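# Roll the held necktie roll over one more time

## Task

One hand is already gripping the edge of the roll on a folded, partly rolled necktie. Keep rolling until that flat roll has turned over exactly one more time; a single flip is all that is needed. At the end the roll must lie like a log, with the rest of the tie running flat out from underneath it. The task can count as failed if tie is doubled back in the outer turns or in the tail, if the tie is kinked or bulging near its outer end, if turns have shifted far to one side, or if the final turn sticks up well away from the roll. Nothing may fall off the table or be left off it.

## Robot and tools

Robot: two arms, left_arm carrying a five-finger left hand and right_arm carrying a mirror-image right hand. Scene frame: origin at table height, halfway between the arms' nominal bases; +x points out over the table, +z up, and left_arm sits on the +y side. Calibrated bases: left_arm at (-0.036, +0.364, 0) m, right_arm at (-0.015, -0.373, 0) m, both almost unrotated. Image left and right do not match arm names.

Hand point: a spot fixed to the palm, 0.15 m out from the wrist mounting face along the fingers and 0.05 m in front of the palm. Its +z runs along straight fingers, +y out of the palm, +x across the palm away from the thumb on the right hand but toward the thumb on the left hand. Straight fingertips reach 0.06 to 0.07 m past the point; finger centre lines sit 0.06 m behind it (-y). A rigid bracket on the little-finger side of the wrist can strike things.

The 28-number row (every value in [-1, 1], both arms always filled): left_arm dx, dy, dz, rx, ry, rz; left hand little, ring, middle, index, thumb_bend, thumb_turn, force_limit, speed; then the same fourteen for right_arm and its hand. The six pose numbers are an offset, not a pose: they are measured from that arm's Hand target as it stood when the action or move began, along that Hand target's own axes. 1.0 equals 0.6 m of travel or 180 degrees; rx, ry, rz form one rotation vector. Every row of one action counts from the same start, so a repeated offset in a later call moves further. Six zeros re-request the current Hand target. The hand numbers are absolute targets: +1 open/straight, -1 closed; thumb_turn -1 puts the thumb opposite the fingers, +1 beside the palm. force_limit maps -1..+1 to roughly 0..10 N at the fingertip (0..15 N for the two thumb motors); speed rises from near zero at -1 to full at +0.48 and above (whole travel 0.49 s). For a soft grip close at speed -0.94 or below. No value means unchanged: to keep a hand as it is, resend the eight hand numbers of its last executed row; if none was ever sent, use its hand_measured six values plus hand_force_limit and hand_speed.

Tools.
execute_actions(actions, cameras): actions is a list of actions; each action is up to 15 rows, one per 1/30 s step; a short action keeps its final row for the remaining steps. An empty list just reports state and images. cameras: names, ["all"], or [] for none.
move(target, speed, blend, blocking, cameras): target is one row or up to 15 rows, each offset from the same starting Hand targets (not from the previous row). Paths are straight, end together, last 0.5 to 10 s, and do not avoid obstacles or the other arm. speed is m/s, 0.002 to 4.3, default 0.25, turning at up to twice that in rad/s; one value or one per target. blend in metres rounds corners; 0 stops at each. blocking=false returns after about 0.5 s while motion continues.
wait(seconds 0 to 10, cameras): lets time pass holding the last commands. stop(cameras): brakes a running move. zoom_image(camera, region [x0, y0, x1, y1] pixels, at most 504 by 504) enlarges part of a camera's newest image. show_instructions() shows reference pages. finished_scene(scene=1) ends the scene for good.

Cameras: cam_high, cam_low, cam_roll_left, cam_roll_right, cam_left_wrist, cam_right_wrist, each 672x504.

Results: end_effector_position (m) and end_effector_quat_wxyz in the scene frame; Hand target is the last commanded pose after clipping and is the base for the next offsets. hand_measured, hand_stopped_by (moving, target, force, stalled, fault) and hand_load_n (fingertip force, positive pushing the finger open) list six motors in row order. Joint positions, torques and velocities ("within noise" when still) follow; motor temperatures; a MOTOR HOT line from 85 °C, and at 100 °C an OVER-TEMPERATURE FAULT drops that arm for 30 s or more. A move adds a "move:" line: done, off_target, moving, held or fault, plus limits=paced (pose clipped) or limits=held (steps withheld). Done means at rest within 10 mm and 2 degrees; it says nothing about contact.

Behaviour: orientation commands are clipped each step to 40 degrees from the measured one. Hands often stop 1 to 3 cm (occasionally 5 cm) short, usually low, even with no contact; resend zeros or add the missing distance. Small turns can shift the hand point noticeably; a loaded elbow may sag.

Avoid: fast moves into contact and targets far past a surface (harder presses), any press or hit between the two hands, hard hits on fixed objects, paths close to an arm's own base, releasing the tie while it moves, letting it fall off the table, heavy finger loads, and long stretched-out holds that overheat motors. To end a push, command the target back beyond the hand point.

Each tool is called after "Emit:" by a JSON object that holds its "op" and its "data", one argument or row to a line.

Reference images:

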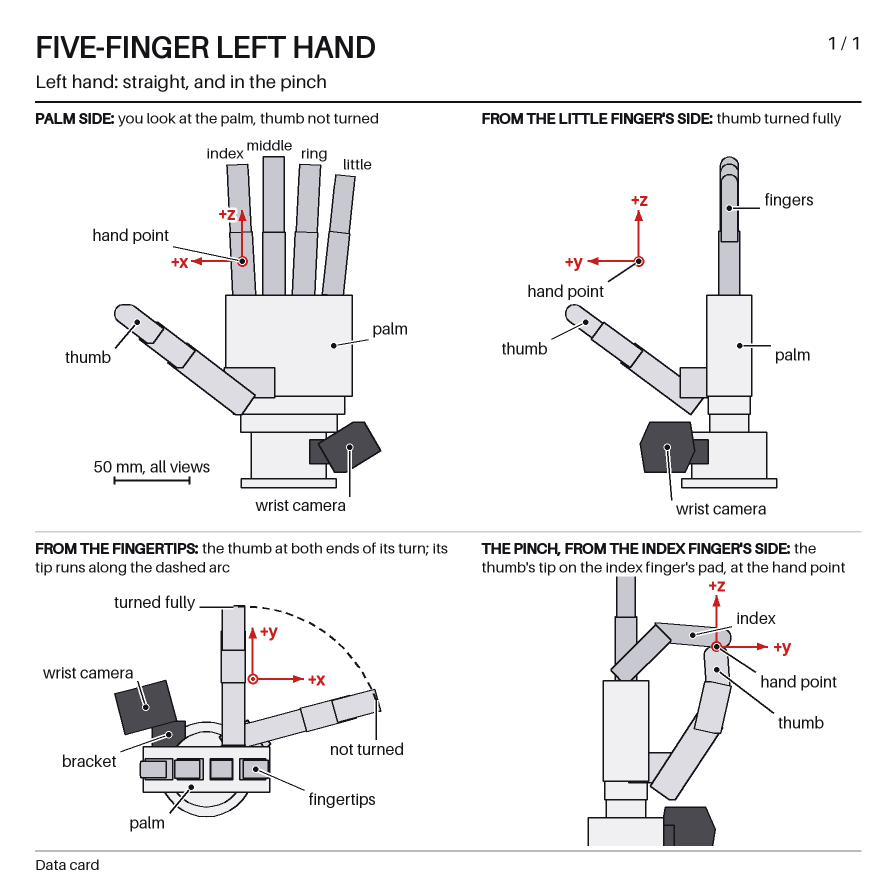

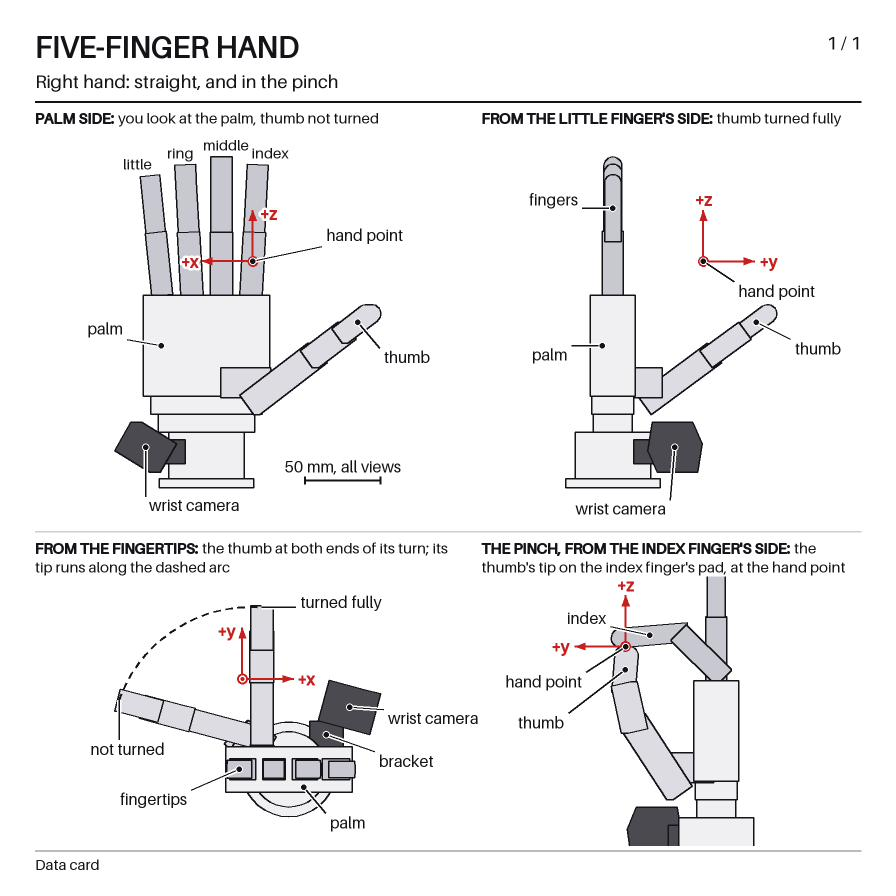

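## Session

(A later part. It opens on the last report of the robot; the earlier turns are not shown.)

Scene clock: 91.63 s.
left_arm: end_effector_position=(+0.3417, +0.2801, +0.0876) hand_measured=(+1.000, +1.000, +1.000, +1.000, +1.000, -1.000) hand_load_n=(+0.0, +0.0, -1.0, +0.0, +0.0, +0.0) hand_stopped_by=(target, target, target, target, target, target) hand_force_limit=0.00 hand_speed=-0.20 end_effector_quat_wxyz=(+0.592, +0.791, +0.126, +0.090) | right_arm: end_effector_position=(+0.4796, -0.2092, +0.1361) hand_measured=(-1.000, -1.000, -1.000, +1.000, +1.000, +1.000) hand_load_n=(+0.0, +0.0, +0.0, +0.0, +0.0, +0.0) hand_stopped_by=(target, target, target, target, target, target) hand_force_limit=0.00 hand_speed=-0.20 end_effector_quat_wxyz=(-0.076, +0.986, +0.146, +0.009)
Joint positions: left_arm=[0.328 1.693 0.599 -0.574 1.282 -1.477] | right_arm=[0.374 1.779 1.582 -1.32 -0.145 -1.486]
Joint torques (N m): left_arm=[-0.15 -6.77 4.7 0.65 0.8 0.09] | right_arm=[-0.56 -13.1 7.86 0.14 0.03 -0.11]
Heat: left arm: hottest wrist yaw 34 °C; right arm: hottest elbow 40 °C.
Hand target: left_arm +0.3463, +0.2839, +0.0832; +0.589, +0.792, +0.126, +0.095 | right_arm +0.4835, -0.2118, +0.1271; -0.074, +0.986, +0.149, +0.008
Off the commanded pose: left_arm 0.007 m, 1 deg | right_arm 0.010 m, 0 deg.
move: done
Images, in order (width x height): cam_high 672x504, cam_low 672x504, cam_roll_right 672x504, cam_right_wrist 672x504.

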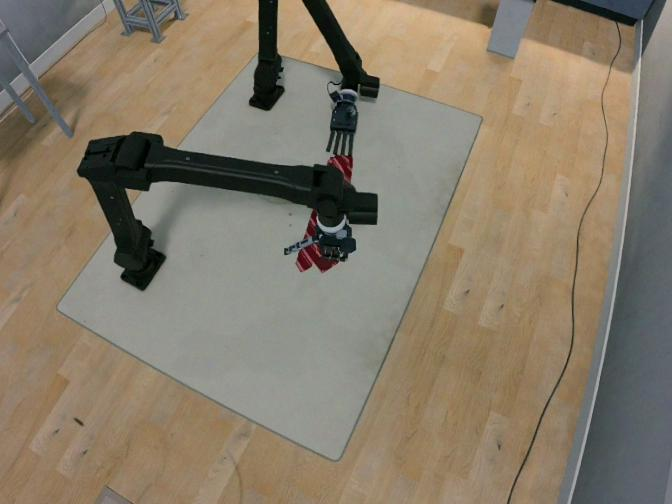

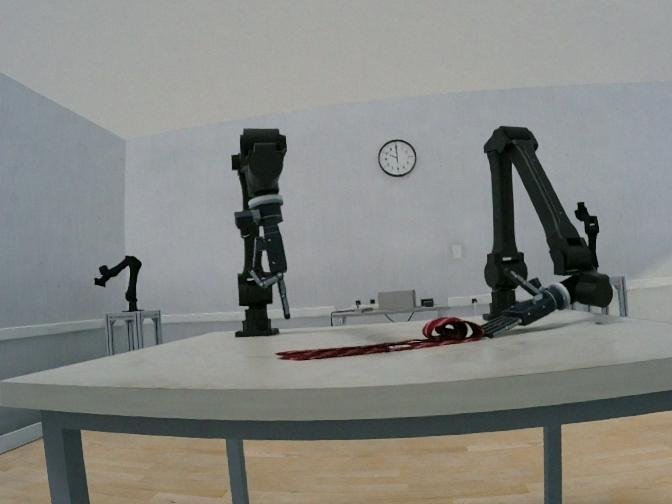

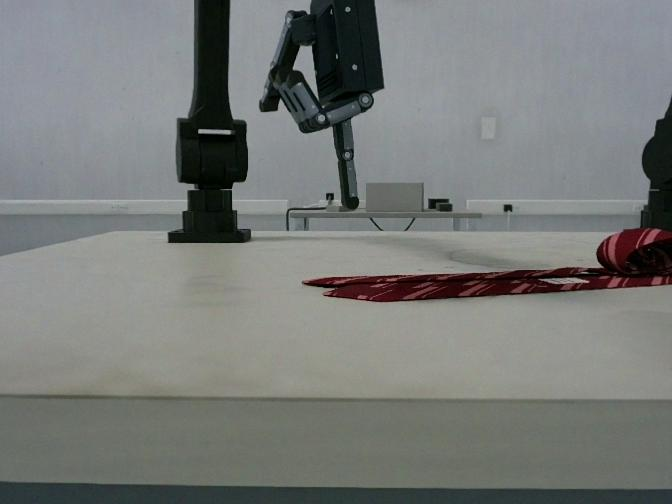

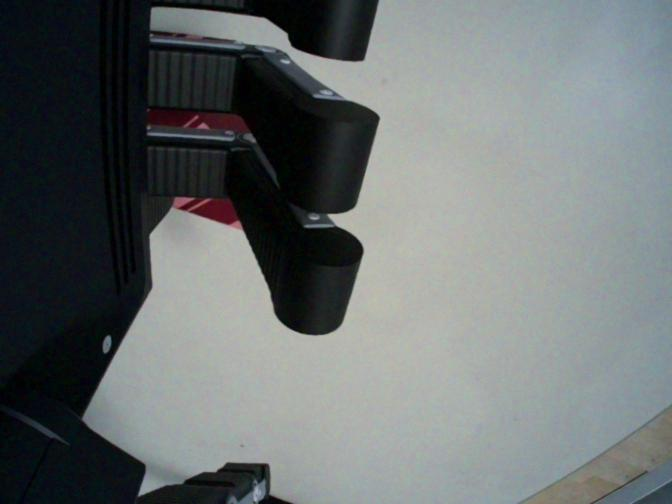

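Emit:
{"op": "move", "data": {
  "target": [0,0,0,0,0,0,1,1,1,1,1,-1,0,-0.2,0,0.013,0.082,0,0,0,-1,-1,-1,1,1,1,0,-0.2],
  "speed": 0.15,
  "cameras": ["cam_roll_right", "cam_right_wrist", "cam_low", "cam_roll_left"]
}}

Emit:
{"op": "zoom_image", "data": {
  "camera": "cam_roll_right",
  "region": [250, 160, 550, 340]
}}

Emit:
{"op": "zoom_image", "data": {
  "camera": "cam_low",
  "region": [220, 260, 460, 400]
}}

Scene clock: 93.13 s.
left_arm: end_effector_position=(+0.3417, +0.2801, +0.0876) hand_measured=(+1.000, +1.000, +1.000, +1.000, +1.000, -1.000) hand_load_n=(+0.0, +0.0, -1.0, +0.0, +0.0, +0.0) hand_stopped_by=(target, target, target, target, target, target) hand_force_limit=0.00 hand_speed=-0.20 end_effector_quat_wxyz=(+0.592, +0.791, +0.126, +0.090) | right_arm: end_effector_position=(+0.4820, -0.2083, +0.0849) hand_measured=(-1.000, -1.000, -1.000, +1.000, +1.000, +1.000) hand_load_n=(+0.0, +0.0, +0.0, +0.0, +0.0, +0.0) hand_stopped_by=(target, target, target, target, target, target) hand_force_limit=0.00 hand_speed=-0.20 end_effector_quat_wxyz=(-0.076, +0.986, +0.147, +0.008)
Joint positions: left_arm=[0.328 1.693 0.599 -0.574 1.282 -1.477] | right_arm=[0.374 1.822 1.503 -1.202 -0.145 -1.488]
Joint torques (N m): left_arm=[-0.03 -6.71 4.72 0.59 0.81 0.1] | right_arm=[-1.03 -13.86 7.61 0.28 0.02 -0.13]
Heat: left arm: hottest wrist yaw 34 °C; right arm: hottest elbow 40 °C.
Hand target: left_arm +0.3463, +0.2839, +0.0832; +0.589, +0.792, +0.126, +0.095 | right_arm +0.4857, -0.2117, +0.0775; -0.074, +0.986, +0.149, +0.009
Off the commanded pose: left_arm 0.007 m, 1 deg | right_arm 0.009 m, 0 deg.
move: done
Images, in order (width x height): cam_low 672x504, cam_roll_left 672x504, cam_roll_right 672x504, cam_right_wrist 672x504.

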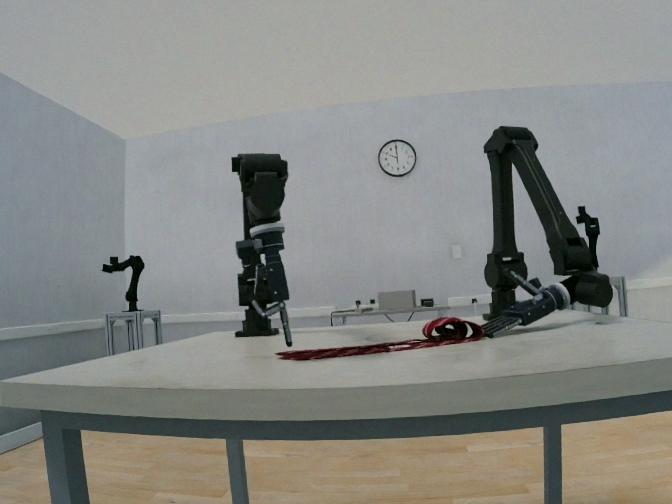

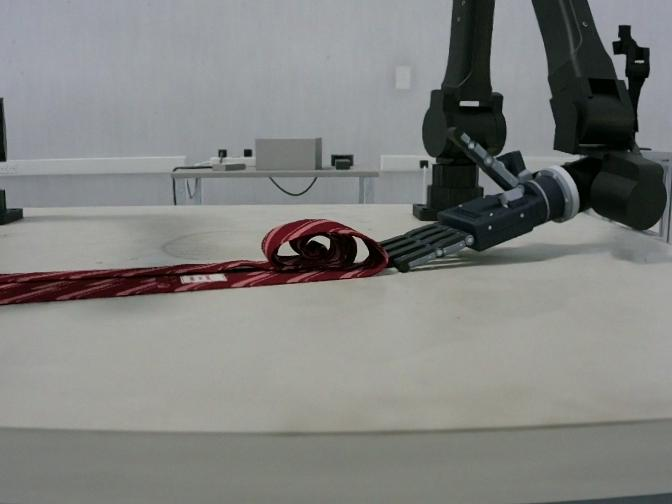

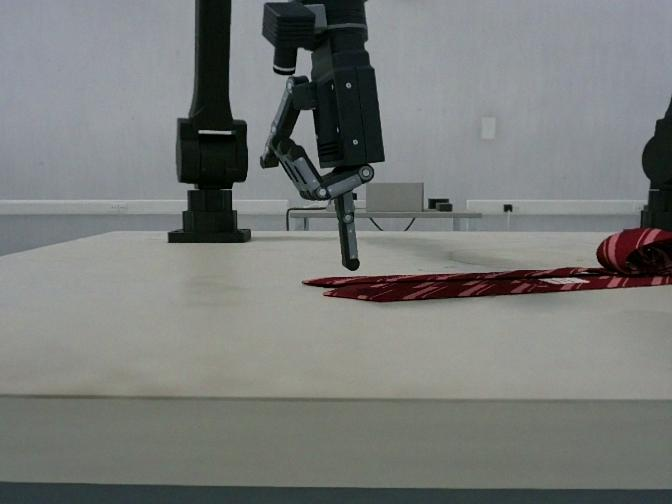

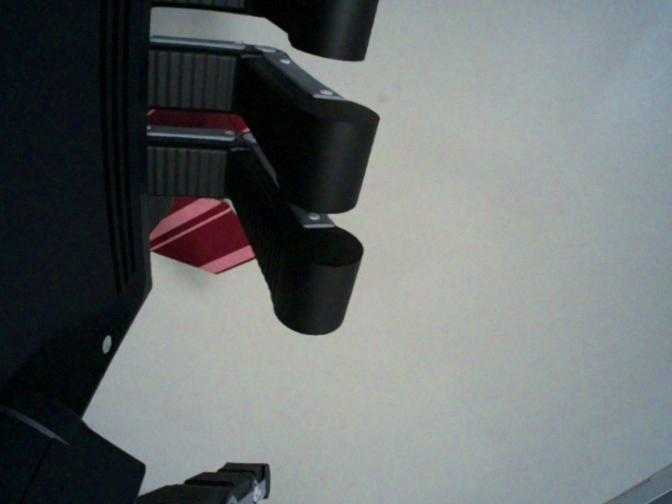

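Scaled by 1.680 from the camera's 672x504 image, which has a finer 960x720 frame.

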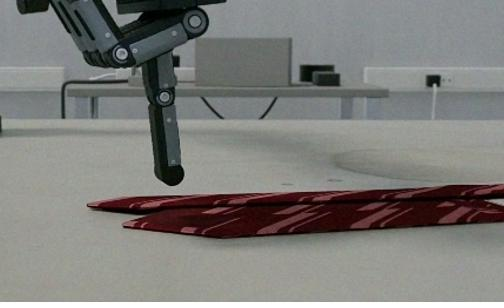

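Scaled by 2.100 from the camera's 672x504 image, which has a finer 960x720 frame.

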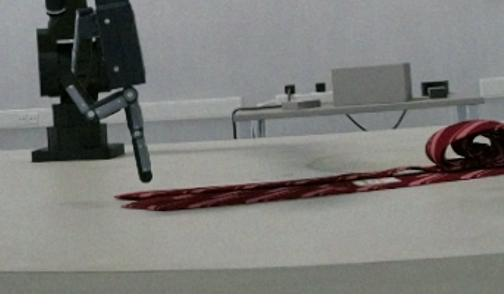

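Emit:
{"op": "move", "data": {
  "target": [0,0,0,0,0,0,1,1,1,1,1,-1,0,-0.2,-0.125,-0.025,-0.0015,0,0,0,-1,-1,-1,1,1,1,0,-0.2],
  "speed": 0.15,
  "cameras": ["cam_high", "cam_roll_right", "cam_right_wrist", "cam_low"]
}}

Emit:
{"op": "zoom_image", "data": {
  "camera": "cam_roll_right",
  "region": [250, 160, 550, 340]
}}

Emit:
{"op": "zoom_image", "data": {
  "camera": "cam_high",
  "region": [270, 130, 400, 300]
}}

Scene clock: 96.17 s.
left_arm: end_effector_position=(+0.3417, +0.2801, +0.0876) hand_measured=(+1.000, +1.000, +1.000, +1.000, +1.000, -1.000) hand_load_n=(+0.0, +0.0, -1.0, +0.0, -0.5, +0.0) hand_stopped_by=(target, target, target, target, target, target) hand_force_limit=0.00 hand_speed=-0.20 end_effector_quat_wxyz=(+0.592, +0.791, +0.126, +0.090) | right_arm: end_effector_position=(+0.4093, -0.2222, +0.0698) hand_measured=(-1.000, -1.000, -1.000, +1.000, +1.000, +1.000) hand_load_n=(+0.0, +0.0, +0.0, +0.0, -0.5, +0.0) hand_stopped_by=(target, target, target, target, target, target) hand_force_limit=0.00 hand_speed=-0.20 end_effector_quat_wxyz=(-0.072, +0.986, +0.150, -0.007)
Joint positions: left_arm=[0.328 1.693 0.599 -0.574 1.282 -1.477] | right_arm=[0.403 1.679 1.262 -1.13 -0.143 -1.466]
Joint torques (N m): left_arm=[-0.03 -6.77 4.7 0.64 0.82 0.11] | right_arm=[0.21 -14.74 6.89 0.24 0.04 0.02]
Heat: left arm: hottest wrist yaw 34 °C; right arm: hottest elbow 40 °C.
Hand target: left_arm +0.3463, +0.2839, +0.0832; +0.589, +0.792, +0.126, +0.095 | right_arm +0.4095, -0.2197, +0.0775; -0.074, +0.986, +0.149, +0.008
Off the commanded pose: left_arm 0.007 m, 1 deg | right_arm 0.008 m, 2 deg.
move: done
Images, in order (width x height): cam_high 672x504, cam_low 672x504, cam_roll_right 672x504, cam_right_wrist 672x504.

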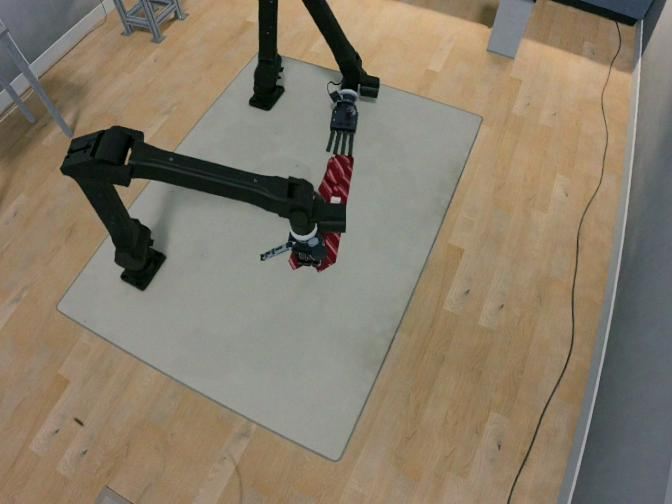

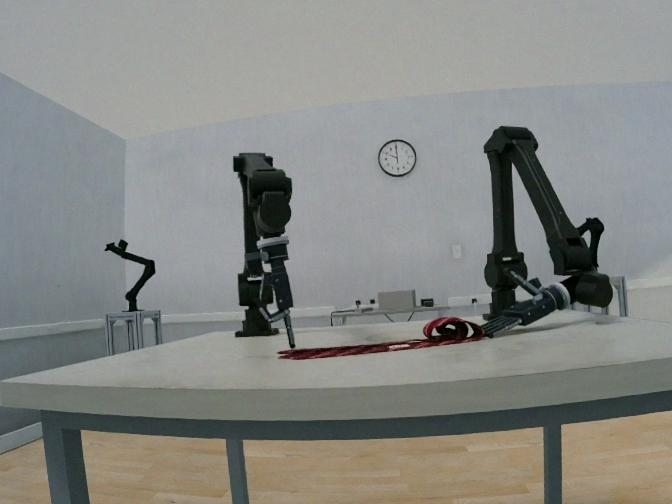

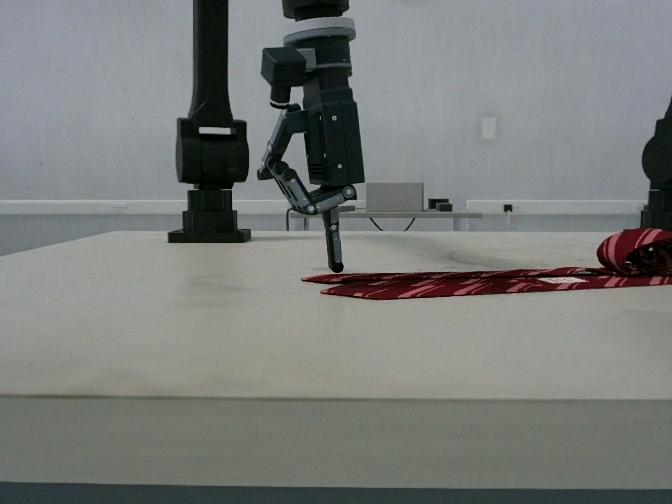

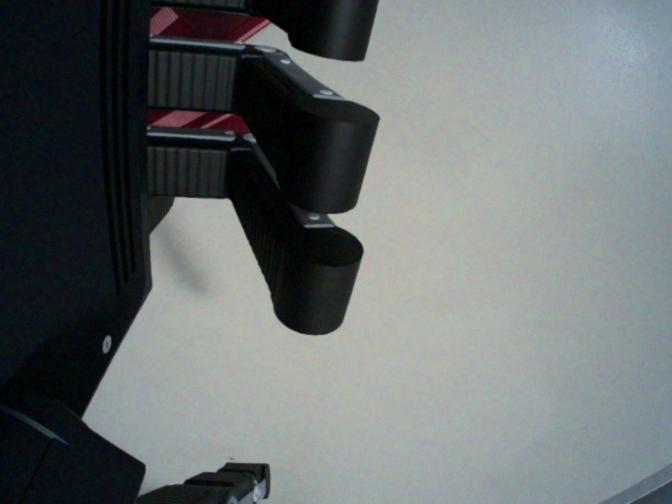

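Scaled by 1.680 from the camera's 672x504 image, which has a finer 960x720 frame.

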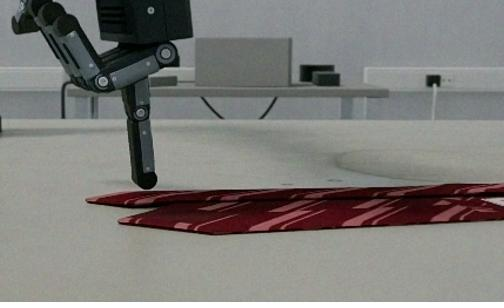

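Scaled by 2.965 from the camera's 672x504 image, which has a finer 960x720 frame.

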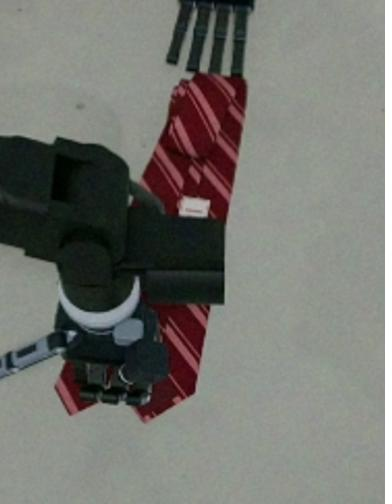

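Emit:
{"op": "move", "data": {
  "target": [
    [0,0,0,0,0,0,1,1,1,1,1,-1,0,-0.2,-0.0013,0.0048,0.033,0,0,0,-1,-1,-1,1,1,1,0,-0.2],
    [0,0,0,0,0,0,1,1,1,1,1,-1,0,-0.2,0.093,0.0098,0.0362,0,0,0,-1,-1,-1,1,1,1,0,-0.2]
  ],
  "speed": [0.06,0.05],
  "cameras": ["cam_high", "cam_roll_right", "cam_right_wrist", "cam_roll_left"]
}}

Emit:
{"op": "zoom_image", "data": {
  "camera": "cam_roll_right",
  "region": [250, 160, 550, 340]
}}

Emit:
{"op": "zoom_image", "data": {
  "camera": "cam_high",
  "region": [270, 130, 400, 300]
}}

Scene clock: 99.47 s.
left_arm: end_effector_position=(+0.3417, +0.2801, +0.0876) hand_measured=(+1.000, +1.000, +1.000, +1.000, +1.000, -1.000) hand_load_n=(+0.0, +0.0, -1.0, +0.0, +0.0, +0.0) hand_stopped_by=(target, target, target, target, target, target) hand_force_limit=0.00 hand_speed=-0.20 end_effector_quat_wxyz=(+0.592, +0.791, +0.126, +0.090) | right_arm: end_effector_position=(+0.4497, -0.2055, +0.0633) hand_measured=(-1.000, -1.000, -1.000, +1.000, +1.000, +1.000) hand_load_n=(+0.0, +0.0, +0.0, +0.0, +0.0, +0.0) hand_stopped_by=(target, target, target, target, target, target) hand_force_limit=0.00 hand_speed=-0.20 end_effector_quat_wxyz=(-0.076, +0.986, +0.150, +0.011)
Joint positions: left_arm=[0.328 1.693 0.599 -0.574 1.282 -1.477] | right_arm=[0.402 1.767 1.364 -1.109 -0.143 -1.465]
Joint torques (N m): left_arm=[-0.38 -6.83 4.71 0.59 0.83 0.1] | right_arm=[-1.2 -11.69 11.33 -0.84 0.01 -0.1]
Heat: left arm: hottest wrist yaw 34 °C; right arm: hottest elbow 40 °C.
Hand target: left_arm +0.3463, +0.2839, +0.0832; +0.589, +0.792, +0.126, +0.095 | right_arm +0.4644, -0.2056, +0.0574; -0.074, +0.986, +0.149, +0.008
Off the commanded pose: left_arm 0.007 m, 1 deg | right_arm 0.016 m, 0 deg.
move: off_target (right_arm)
Images, in order (width x height): cam_high 672x504, cam_roll_left 672x504, cam_roll_right 672x504, cam_right_wrist 672x504.

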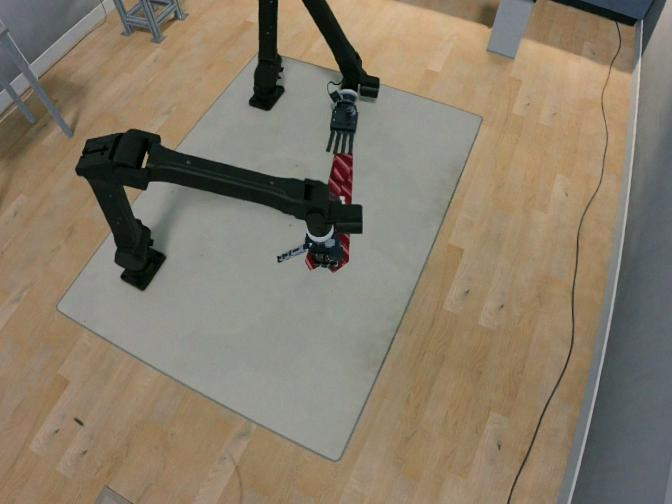

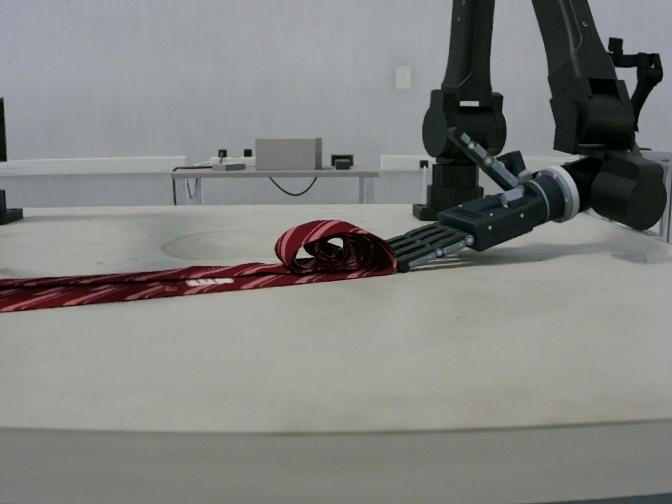

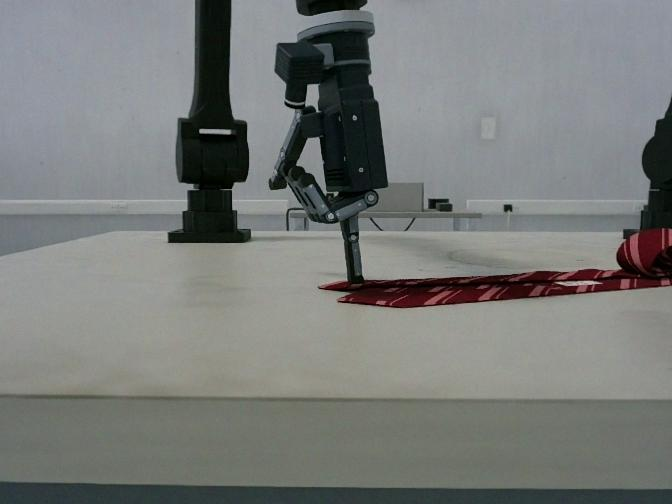

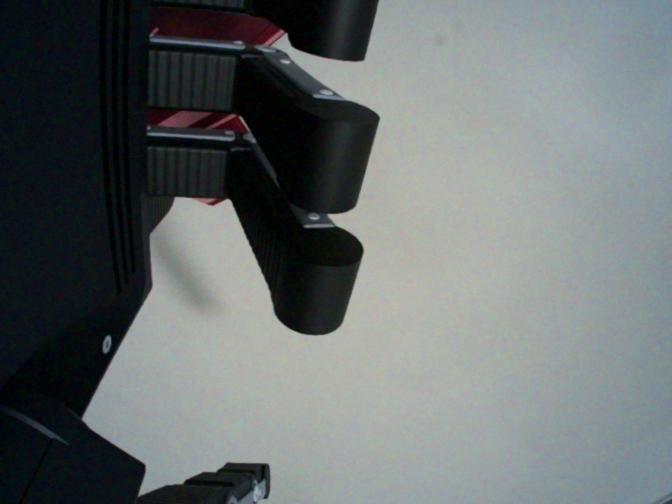

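Scaled by 1.680 from the camera's 672x504 image, which has a finer 960x720 frame.

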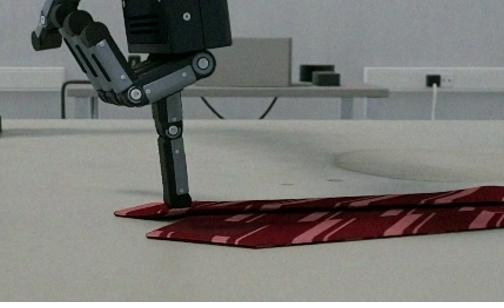

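Scaled by 2.965 from the camera's 672x504 image, which has a finer 960x720 frame.

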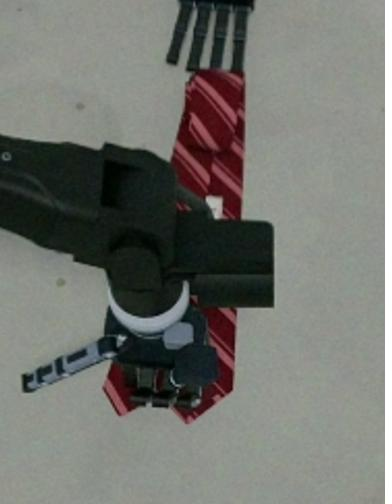

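Emit:
{"op": "move", "data": {
  "target": [
    [0,0,0,0,0,0,1,1,1,1,1,-1,0,-0.2,-0.0223,-0.011,-0.0262,0,0,0,-1,-1,-1,1,1,1,0,-0.2],
    [0,0,0,0,0,0,1,1,1,1,1,-1,0,-0.2,-0.019,-0.023,-0.1087,0,0,0,-1,-1,-1,1,1,1,0,-0.2],
    [0,0,0,0,0,0,1,1,1,1,1,-1,0,-0.2,-0.159,-0.043,-0.12,0,0,0,-1,-1,-1,1,1,1,0,-0.2]
  ],
  "speed": [0.06,0.1,0.2],
  "cameras": ["cam_high", "cam_roll_right", "cam_right_wrist", "cam_roll_left"]
}}

Emit:
{"op": "zoom_image", "data": {
  "camera": "cam_roll_right",
  "region": [250, 160, 550, 340]
}}

Emit:
{"op": "zoom_image", "data": {
  "camera": "cam_high",
  "region": [270, 130, 400, 300]
}}

Scene clock: 103.83 s.
left_arm: end_effector_position=(+0.3417, +0.2801, +0.0876) hand_measured=(+1.000, +1.000, +1.000, +1.000, +1.000, -1.000) hand_load_n=(+0.0, +0.0, -1.0, +0.0, +0.0, +0.0) hand_stopped_by=(target, target, target, target, target, target) hand_force_limit=0.00 hand_speed=-0.20 end_effector_quat_wxyz=(+0.592, +0.791, +0.126, +0.090) | right_arm: end_effector_position=(+0.3666, -0.2219, +0.1248) hand_measured=(-1.000, -1.000, -1.000, +1.000, +1.000, +1.000) hand_load_n=(+0.0, +0.0, +0.5, +0.0, +0.0, +0.0) hand_stopped_by=(target, target, target, target, target, target) hand_force_limit=0.00 hand_speed=-0.20 end_effector_quat_wxyz=(-0.072, +0.986, +0.151, -0.003)
Joint positions: left_arm=[0.328 1.693 0.599 -0.574 1.282 -1.477] | right_arm=[0.443 1.527 1.231 -1.238 -0.14 -1.427]
Joint torques (N m): left_arm=[-0.15 -6.83 4.68 0.61 0.82 0.1] | right_arm=[-0.56 -12.28 7.25 0.24 0.02 0]
Heat: left arm: hottest wrist yaw 34 °C; right arm: hottest elbow 40 °C.
Hand target: left_arm +0.3463, +0.2839, +0.0832; +0.589, +0.792, +0.126, +0.095 | right_arm +0.3660, -0.2198, +0.1285; -0.074, +0.986, +0.149, +0.008
Off the commanded pose: left_arm 0.007 m, 1 deg | right_arm 0.004 m, 1 deg.
move: done
Images, in order (width x height): cam_high 672x504, cam_roll_left 672x504, cam_roll_right 672x504, cam_right_wrist 672x504.

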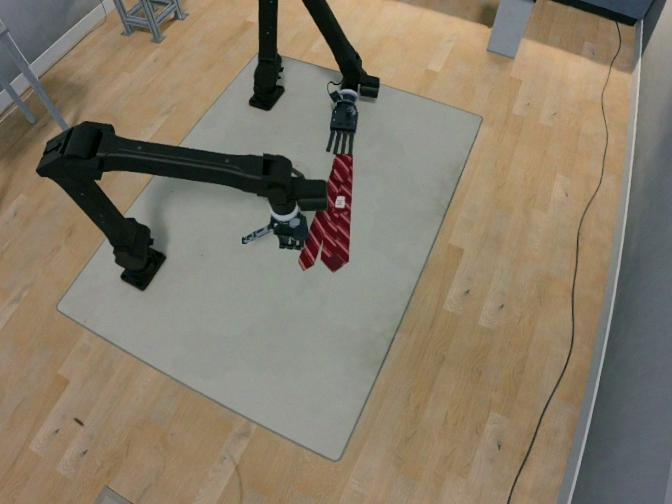

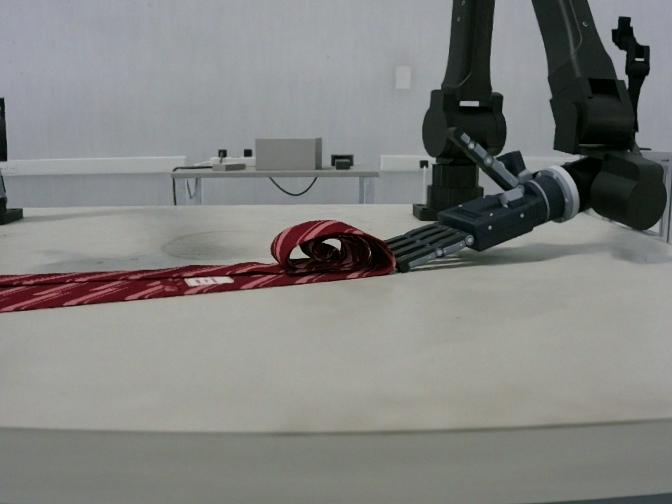

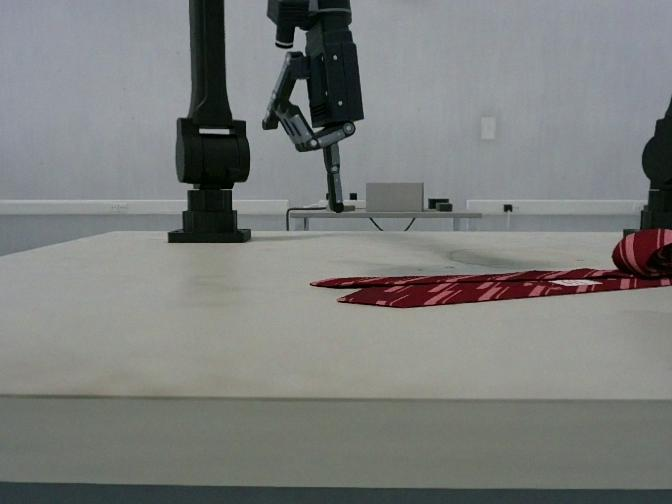

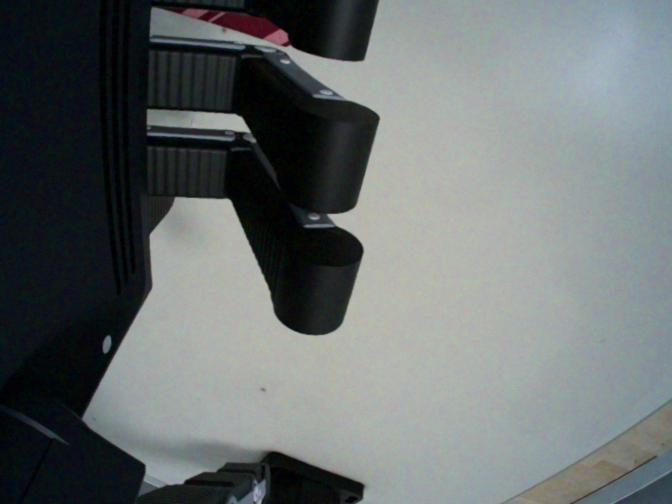

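Scaled by 1.680 from the camera's 672x504 image, which has a finer 960x720 frame.

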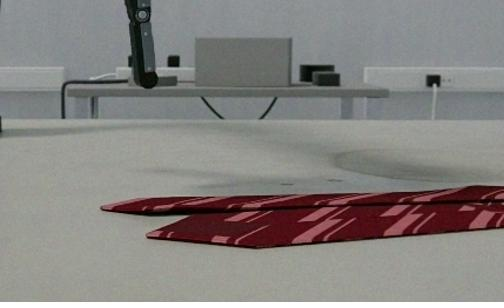

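Scaled by 2.965 from the camera's 672x504 image, which has a finer 960x720 frame.

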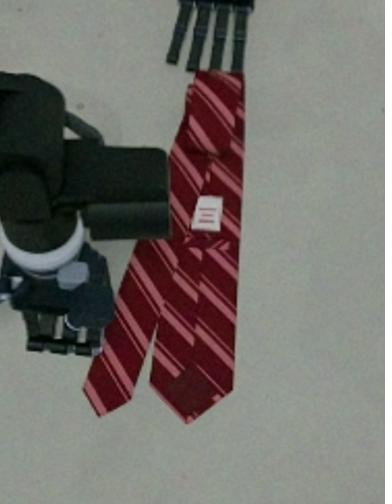

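Emit:
{"op": "move", "data": {
  "target": [0,0,0,0,0,0,1,1,1,1,1,-1,0,-0.2,0.0735,-0.157,0.089,0,0,0,-1,-1,-1,1,1,1,0,-0.2],
  "speed": 0.15,
  "cameras": ["cam_high", "cam_roll_right", "cam_right_wrist", "cam_roll_left"]
}}

Emit:
{"op": "zoom_image", "data": {
  "camera": "cam_roll_right",
  "region": [250, 160, 550, 340]
}}

Emit:
{"op": "zoom_image", "data": {
  "camera": "cam_roll_left",
  "region": [0, 160, 300, 340]
}}

Scene clock: 108.60 s.
left_arm: end_effector_position=(+0.3417, +0.2801, +0.0876) hand_measured=(+1.000, +1.000, +1.000, +1.000, +1.000, -1.000) hand_load_n=(+0.0, +0.0, -1.0, +0.0, +0.0, +0.0) hand_stopped_by=(target, target, target, target, target, target) hand_force_limit=0.00 hand_speed=-0.20 end_effector_quat_wxyz=(+0.592, +0.791, +0.126, +0.090) | right_arm: end_effector_position=(+0.3586, -0.1271, +0.0805) hand_measured=(-1.000, -1.000, -1.000, +1.000, +1.000, +1.000) hand_load_n=(+0.0, +0.0, +0.0, +0.0, +0.0, +0.0) hand_stopped_by=(target, target, target, target, target, target) hand_force_limit=0.00 hand_speed=-0.20 end_effector_quat_wxyz=(-0.064, +0.986, +0.151, -0.015)
Joint positions: left_arm=[0.328 1.693 0.599 -0.574 1.282 -1.477] | right_arm=[0.63 1.686 1.298 -1.151 -0.128 -1.241]
Joint torques (N m): left_arm=[-0.09 -6.71 4.7 0.62 0.83 0.09] | right_arm=[0.03 -11.81 12.83 0.14 0.06 0.07]
Heat: left arm: hottest wrist yaw 34 °C; right arm: hottest elbow 40 °C.
Hand target: left_arm +0.3463, +0.2839, +0.0832; +0.589, +0.792, +0.126, +0.095 | right_arm +0.3801, -0.1100, +0.0910; -0.074, +0.986, +0.149, +0.008
Off the commanded pose: left_arm 0.007 m, 1 deg | right_arm 0.029 m, 3 deg.
move: off_target (right_arm)
Images, in order (width x height): cam_high 672x504, cam_roll_left 672x504, cam_roll_right 672x504, cam_right_wrist 672x504.

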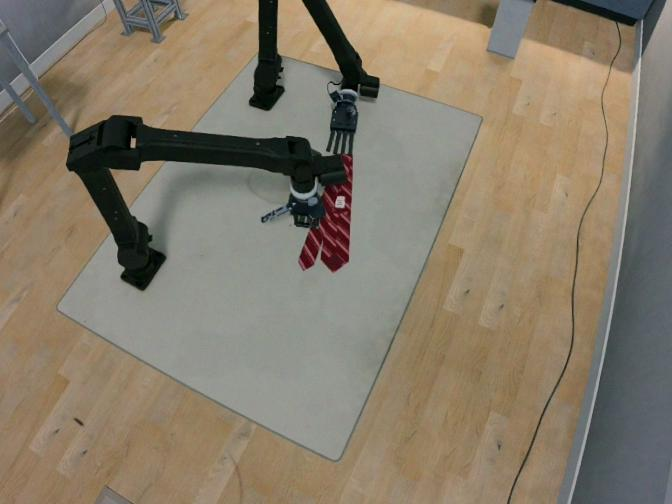

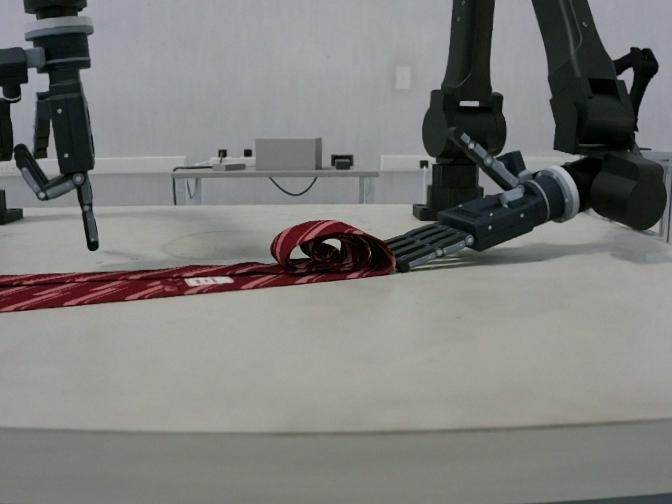

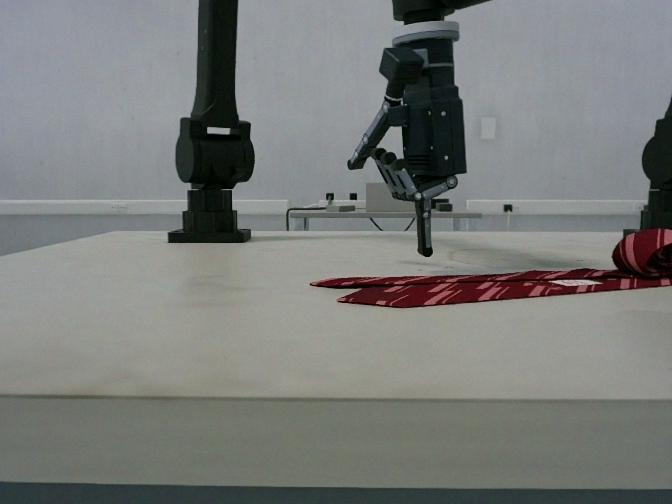

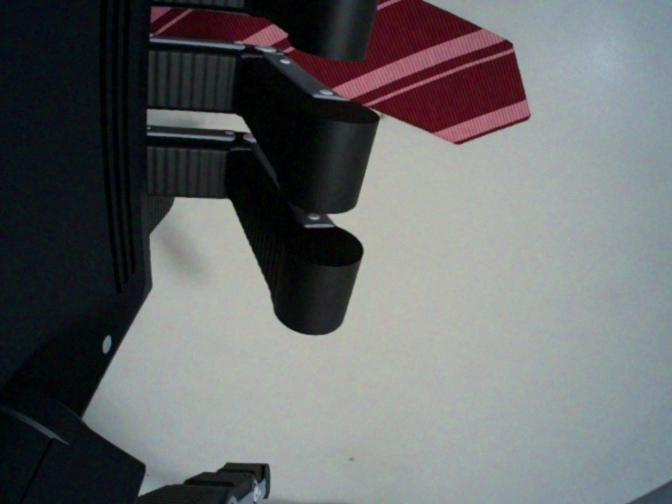

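Scaled by 1.680 from the camera's 672x504 image, which has a finer 960x720 frame.

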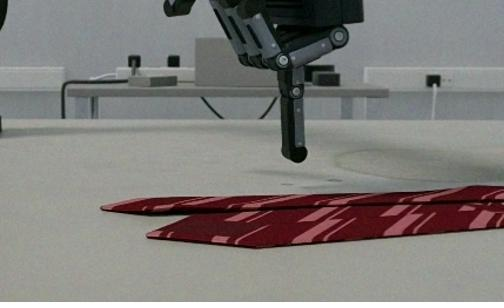

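Scaled by 1.680 from the camera's 672x504 image, which has a finer 960x720 frame.

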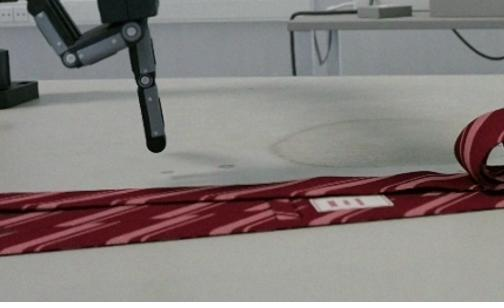

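Emit:
{"op": "move", "data": {
  "target": [0,0,0,0,0,0,1,1,1,1,1,-1,0,-0.2,0.03,0.0093,0,0,0,0,-1,-1,-1,1,1,1,0,-0.2],
  "speed": 0.15,
  "cameras": ["cam_roll_right"]
}}

Emit:
{"op": "zoom_image", "data": {
  "camera": "cam_roll_right",
  "region": [250, 160, 550, 340]
}}

Scene clock: 109.93 s.
left_arm: end_effector_position=(+0.3417, +0.2801, +0.0876) hand_measured=(+1.000, +1.000, +1.000, +1.000, +1.000, -1.000) hand_load_n=(+0.0, +0.0, -1.0, +0.0, +0.0, +0.0) hand_stopped_by=(target, target, target, target, target, target) hand_force_limit=0.00 hand_speed=-0.20 end_effector_quat_wxyz=(+0.592, +0.791, +0.126, +0.090) | right_arm: end_effector_position=(+0.3766, -0.1205, +0.0793) hand_measured=(-1.000, -1.000, -1.000, +1.000, +1.000, +1.000) hand_load_n=(+0.0, +0.5, +0.0, +0.0, +0.0, +0.0) hand_stopped_by=(target, target, target, target, target, target) hand_force_limit=0.00 hand_speed=-0.20 end_effector_quat_wxyz=(-0.066, +0.987, +0.146, -0.010)
Joint positions: left_arm=[0.328 1.693 0.599 -0.574 1.282 -1.477] | right_arm=[0.619 1.725 1.348 -1.151 -0.128 -1.242]
Joint torques (N m): left_arm=[0.03 -6.83 4.7 0.61 0.82 0.1] | right_arm=[-0.32 -12.45 12.74 -0.31 0.05 -0.14]
Heat: left arm: hottest wrist yaw 34 °C; right arm: hottest elbow 40 °C.
Hand target: left_arm +0.3463, +0.2839, +0.0832; +0.589, +0.792, +0.126, +0.095 | right_arm +0.3989, -0.1101, +0.0908; -0.074, +0.986, +0.149, +0.008
Off the commanded pose: left_arm 0.007 m, 1 deg | right_arm 0.027 m, 2 deg.
move: off_target (right_arm)
Images, in order (width x height): cam_roll_right 672x504.

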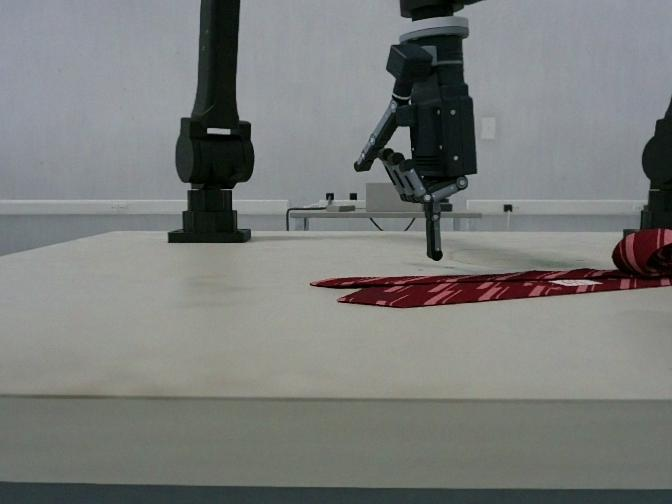

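Scaled by 1.680 from the camera's 672x504 image, which has a finer 960x720 frame.

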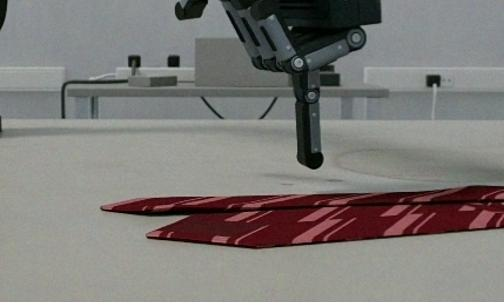

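Emit:
{"op": "move", "data": {
  "target": [
    [0,0,0,0,0,0,1,1,1,1,1,-1,0,-0.2,-0.002,0.0065,0.0445,0,0,0,-1,-1,-1,1,1,1,0,-0.2],
    [0,0,0,0,0,0,1,1,1,1,1,-1,0,-0.2,0.0877,0.0272,0.0452,0,0,0,-1,-1,-1,1,1,1,0,-0.2]
  ],
  "speed": [0.06,0.05],
  "cameras": ["cam_high", "cam_roll_right", "cam_roll_left"]
}}

Emit:
{"op": "zoom_image", "data": {
  "camera": "cam_roll_right",
  "region": [250, 160, 550, 340]
}}

Emit:
{"op": "zoom_image", "data": {
  "camera": "cam_high",
  "region": [270, 130, 400, 300]
}}

Scene clock: 112.90 s.
left_arm: end_effector_position=(+0.3417, +0.2801, +0.0876) hand_measured=(+1.000, +1.000, +1.000, +1.000, +1.000, -1.000) hand_load_n=(-0.5, +0.0, -1.0, +0.0, -0.5, +0.0) hand_stopped_by=(target, target, target, target, target, target) hand_force_limit=0.00 hand_speed=-0.20 end_effector_quat_wxyz=(+0.592, +0.791, +0.126, +0.090) | right_arm: end_effector_position=(+0.4294, -0.1103, +0.0627) hand_measured=(-1.000, -1.000, -1.000, +1.000, +1.000, +1.000) hand_load_n=(+0.0, +0.0, +0.0, +0.5, +0.0, +0.0) hand_stopped_by=(target, target, target, target, target, target) hand_force_limit=0.00 hand_speed=-0.20 end_effector_quat_wxyz=(-0.072, +0.986, +0.149, -0.005)
Joint positions: left_arm=[0.328 1.693 0.599 -0.574 1.282 -1.477] | right_arm=[0.577 1.85 1.48 -1.149 -0.135 -1.289]
Joint torques (N m): left_arm=[-0.09 -6.83 4.74 0.61 0.83 0.1] | right_arm=[-1.38 -12.22 12.67 -0.2 0.16 -0.18]
Heat: left arm: hottest wrist yaw 34 °C; right arm: hottest elbow 41 °C.
Hand target: left_arm +0.3463, +0.2839, +0.0832; +0.589, +0.792, +0.126, +0.095 | right_arm +0.4540, -0.1061, +0.0637; -0.074, +0.986, +0.149, +0.008
Off the commanded pose: left_arm 0.007 m, 1 deg | right_arm 0.025 m, 2 deg.
move: off_target (right_arm)
Images, in order (width x height): cam_high 672x504, cam_roll_left 672x504, cam_roll_right 672x504.

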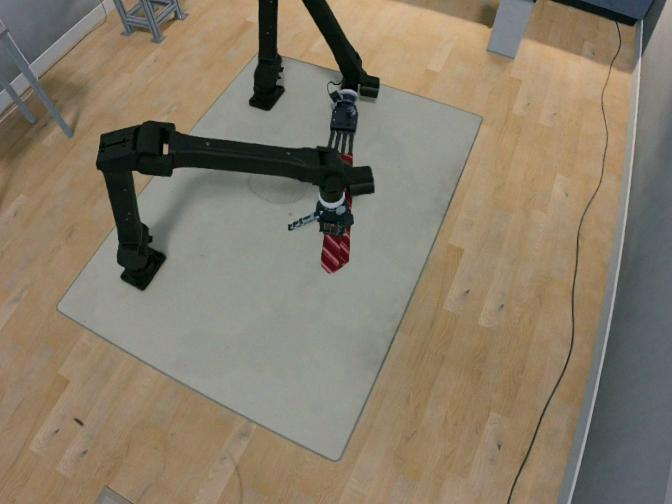

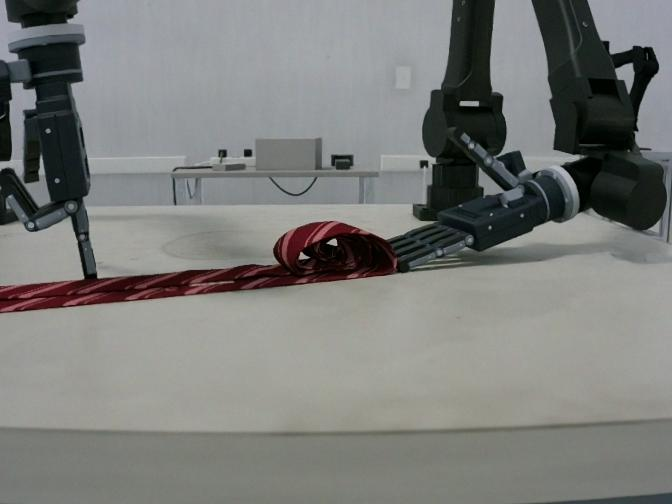

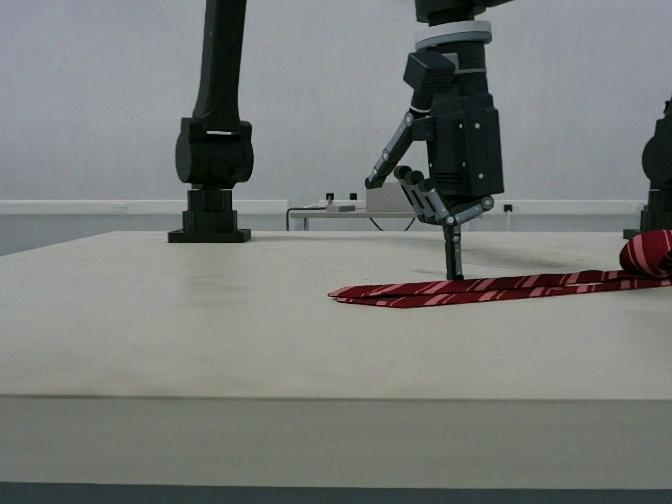

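Scaled by 1.680 from the camera's 672x504 image, which has a finer 960x720 frame.

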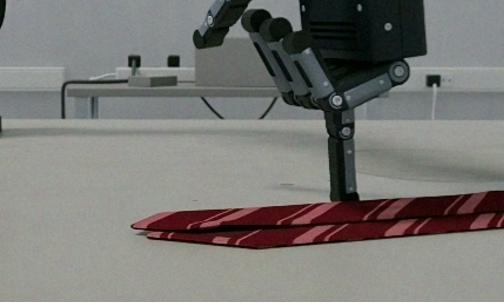

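Scaled by 2.965 from the camera's 672x504 image, which has a finer 960x720 frame.

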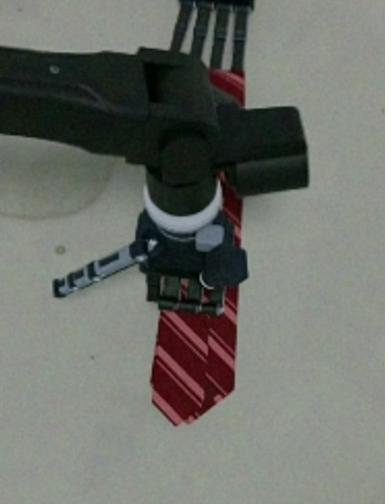

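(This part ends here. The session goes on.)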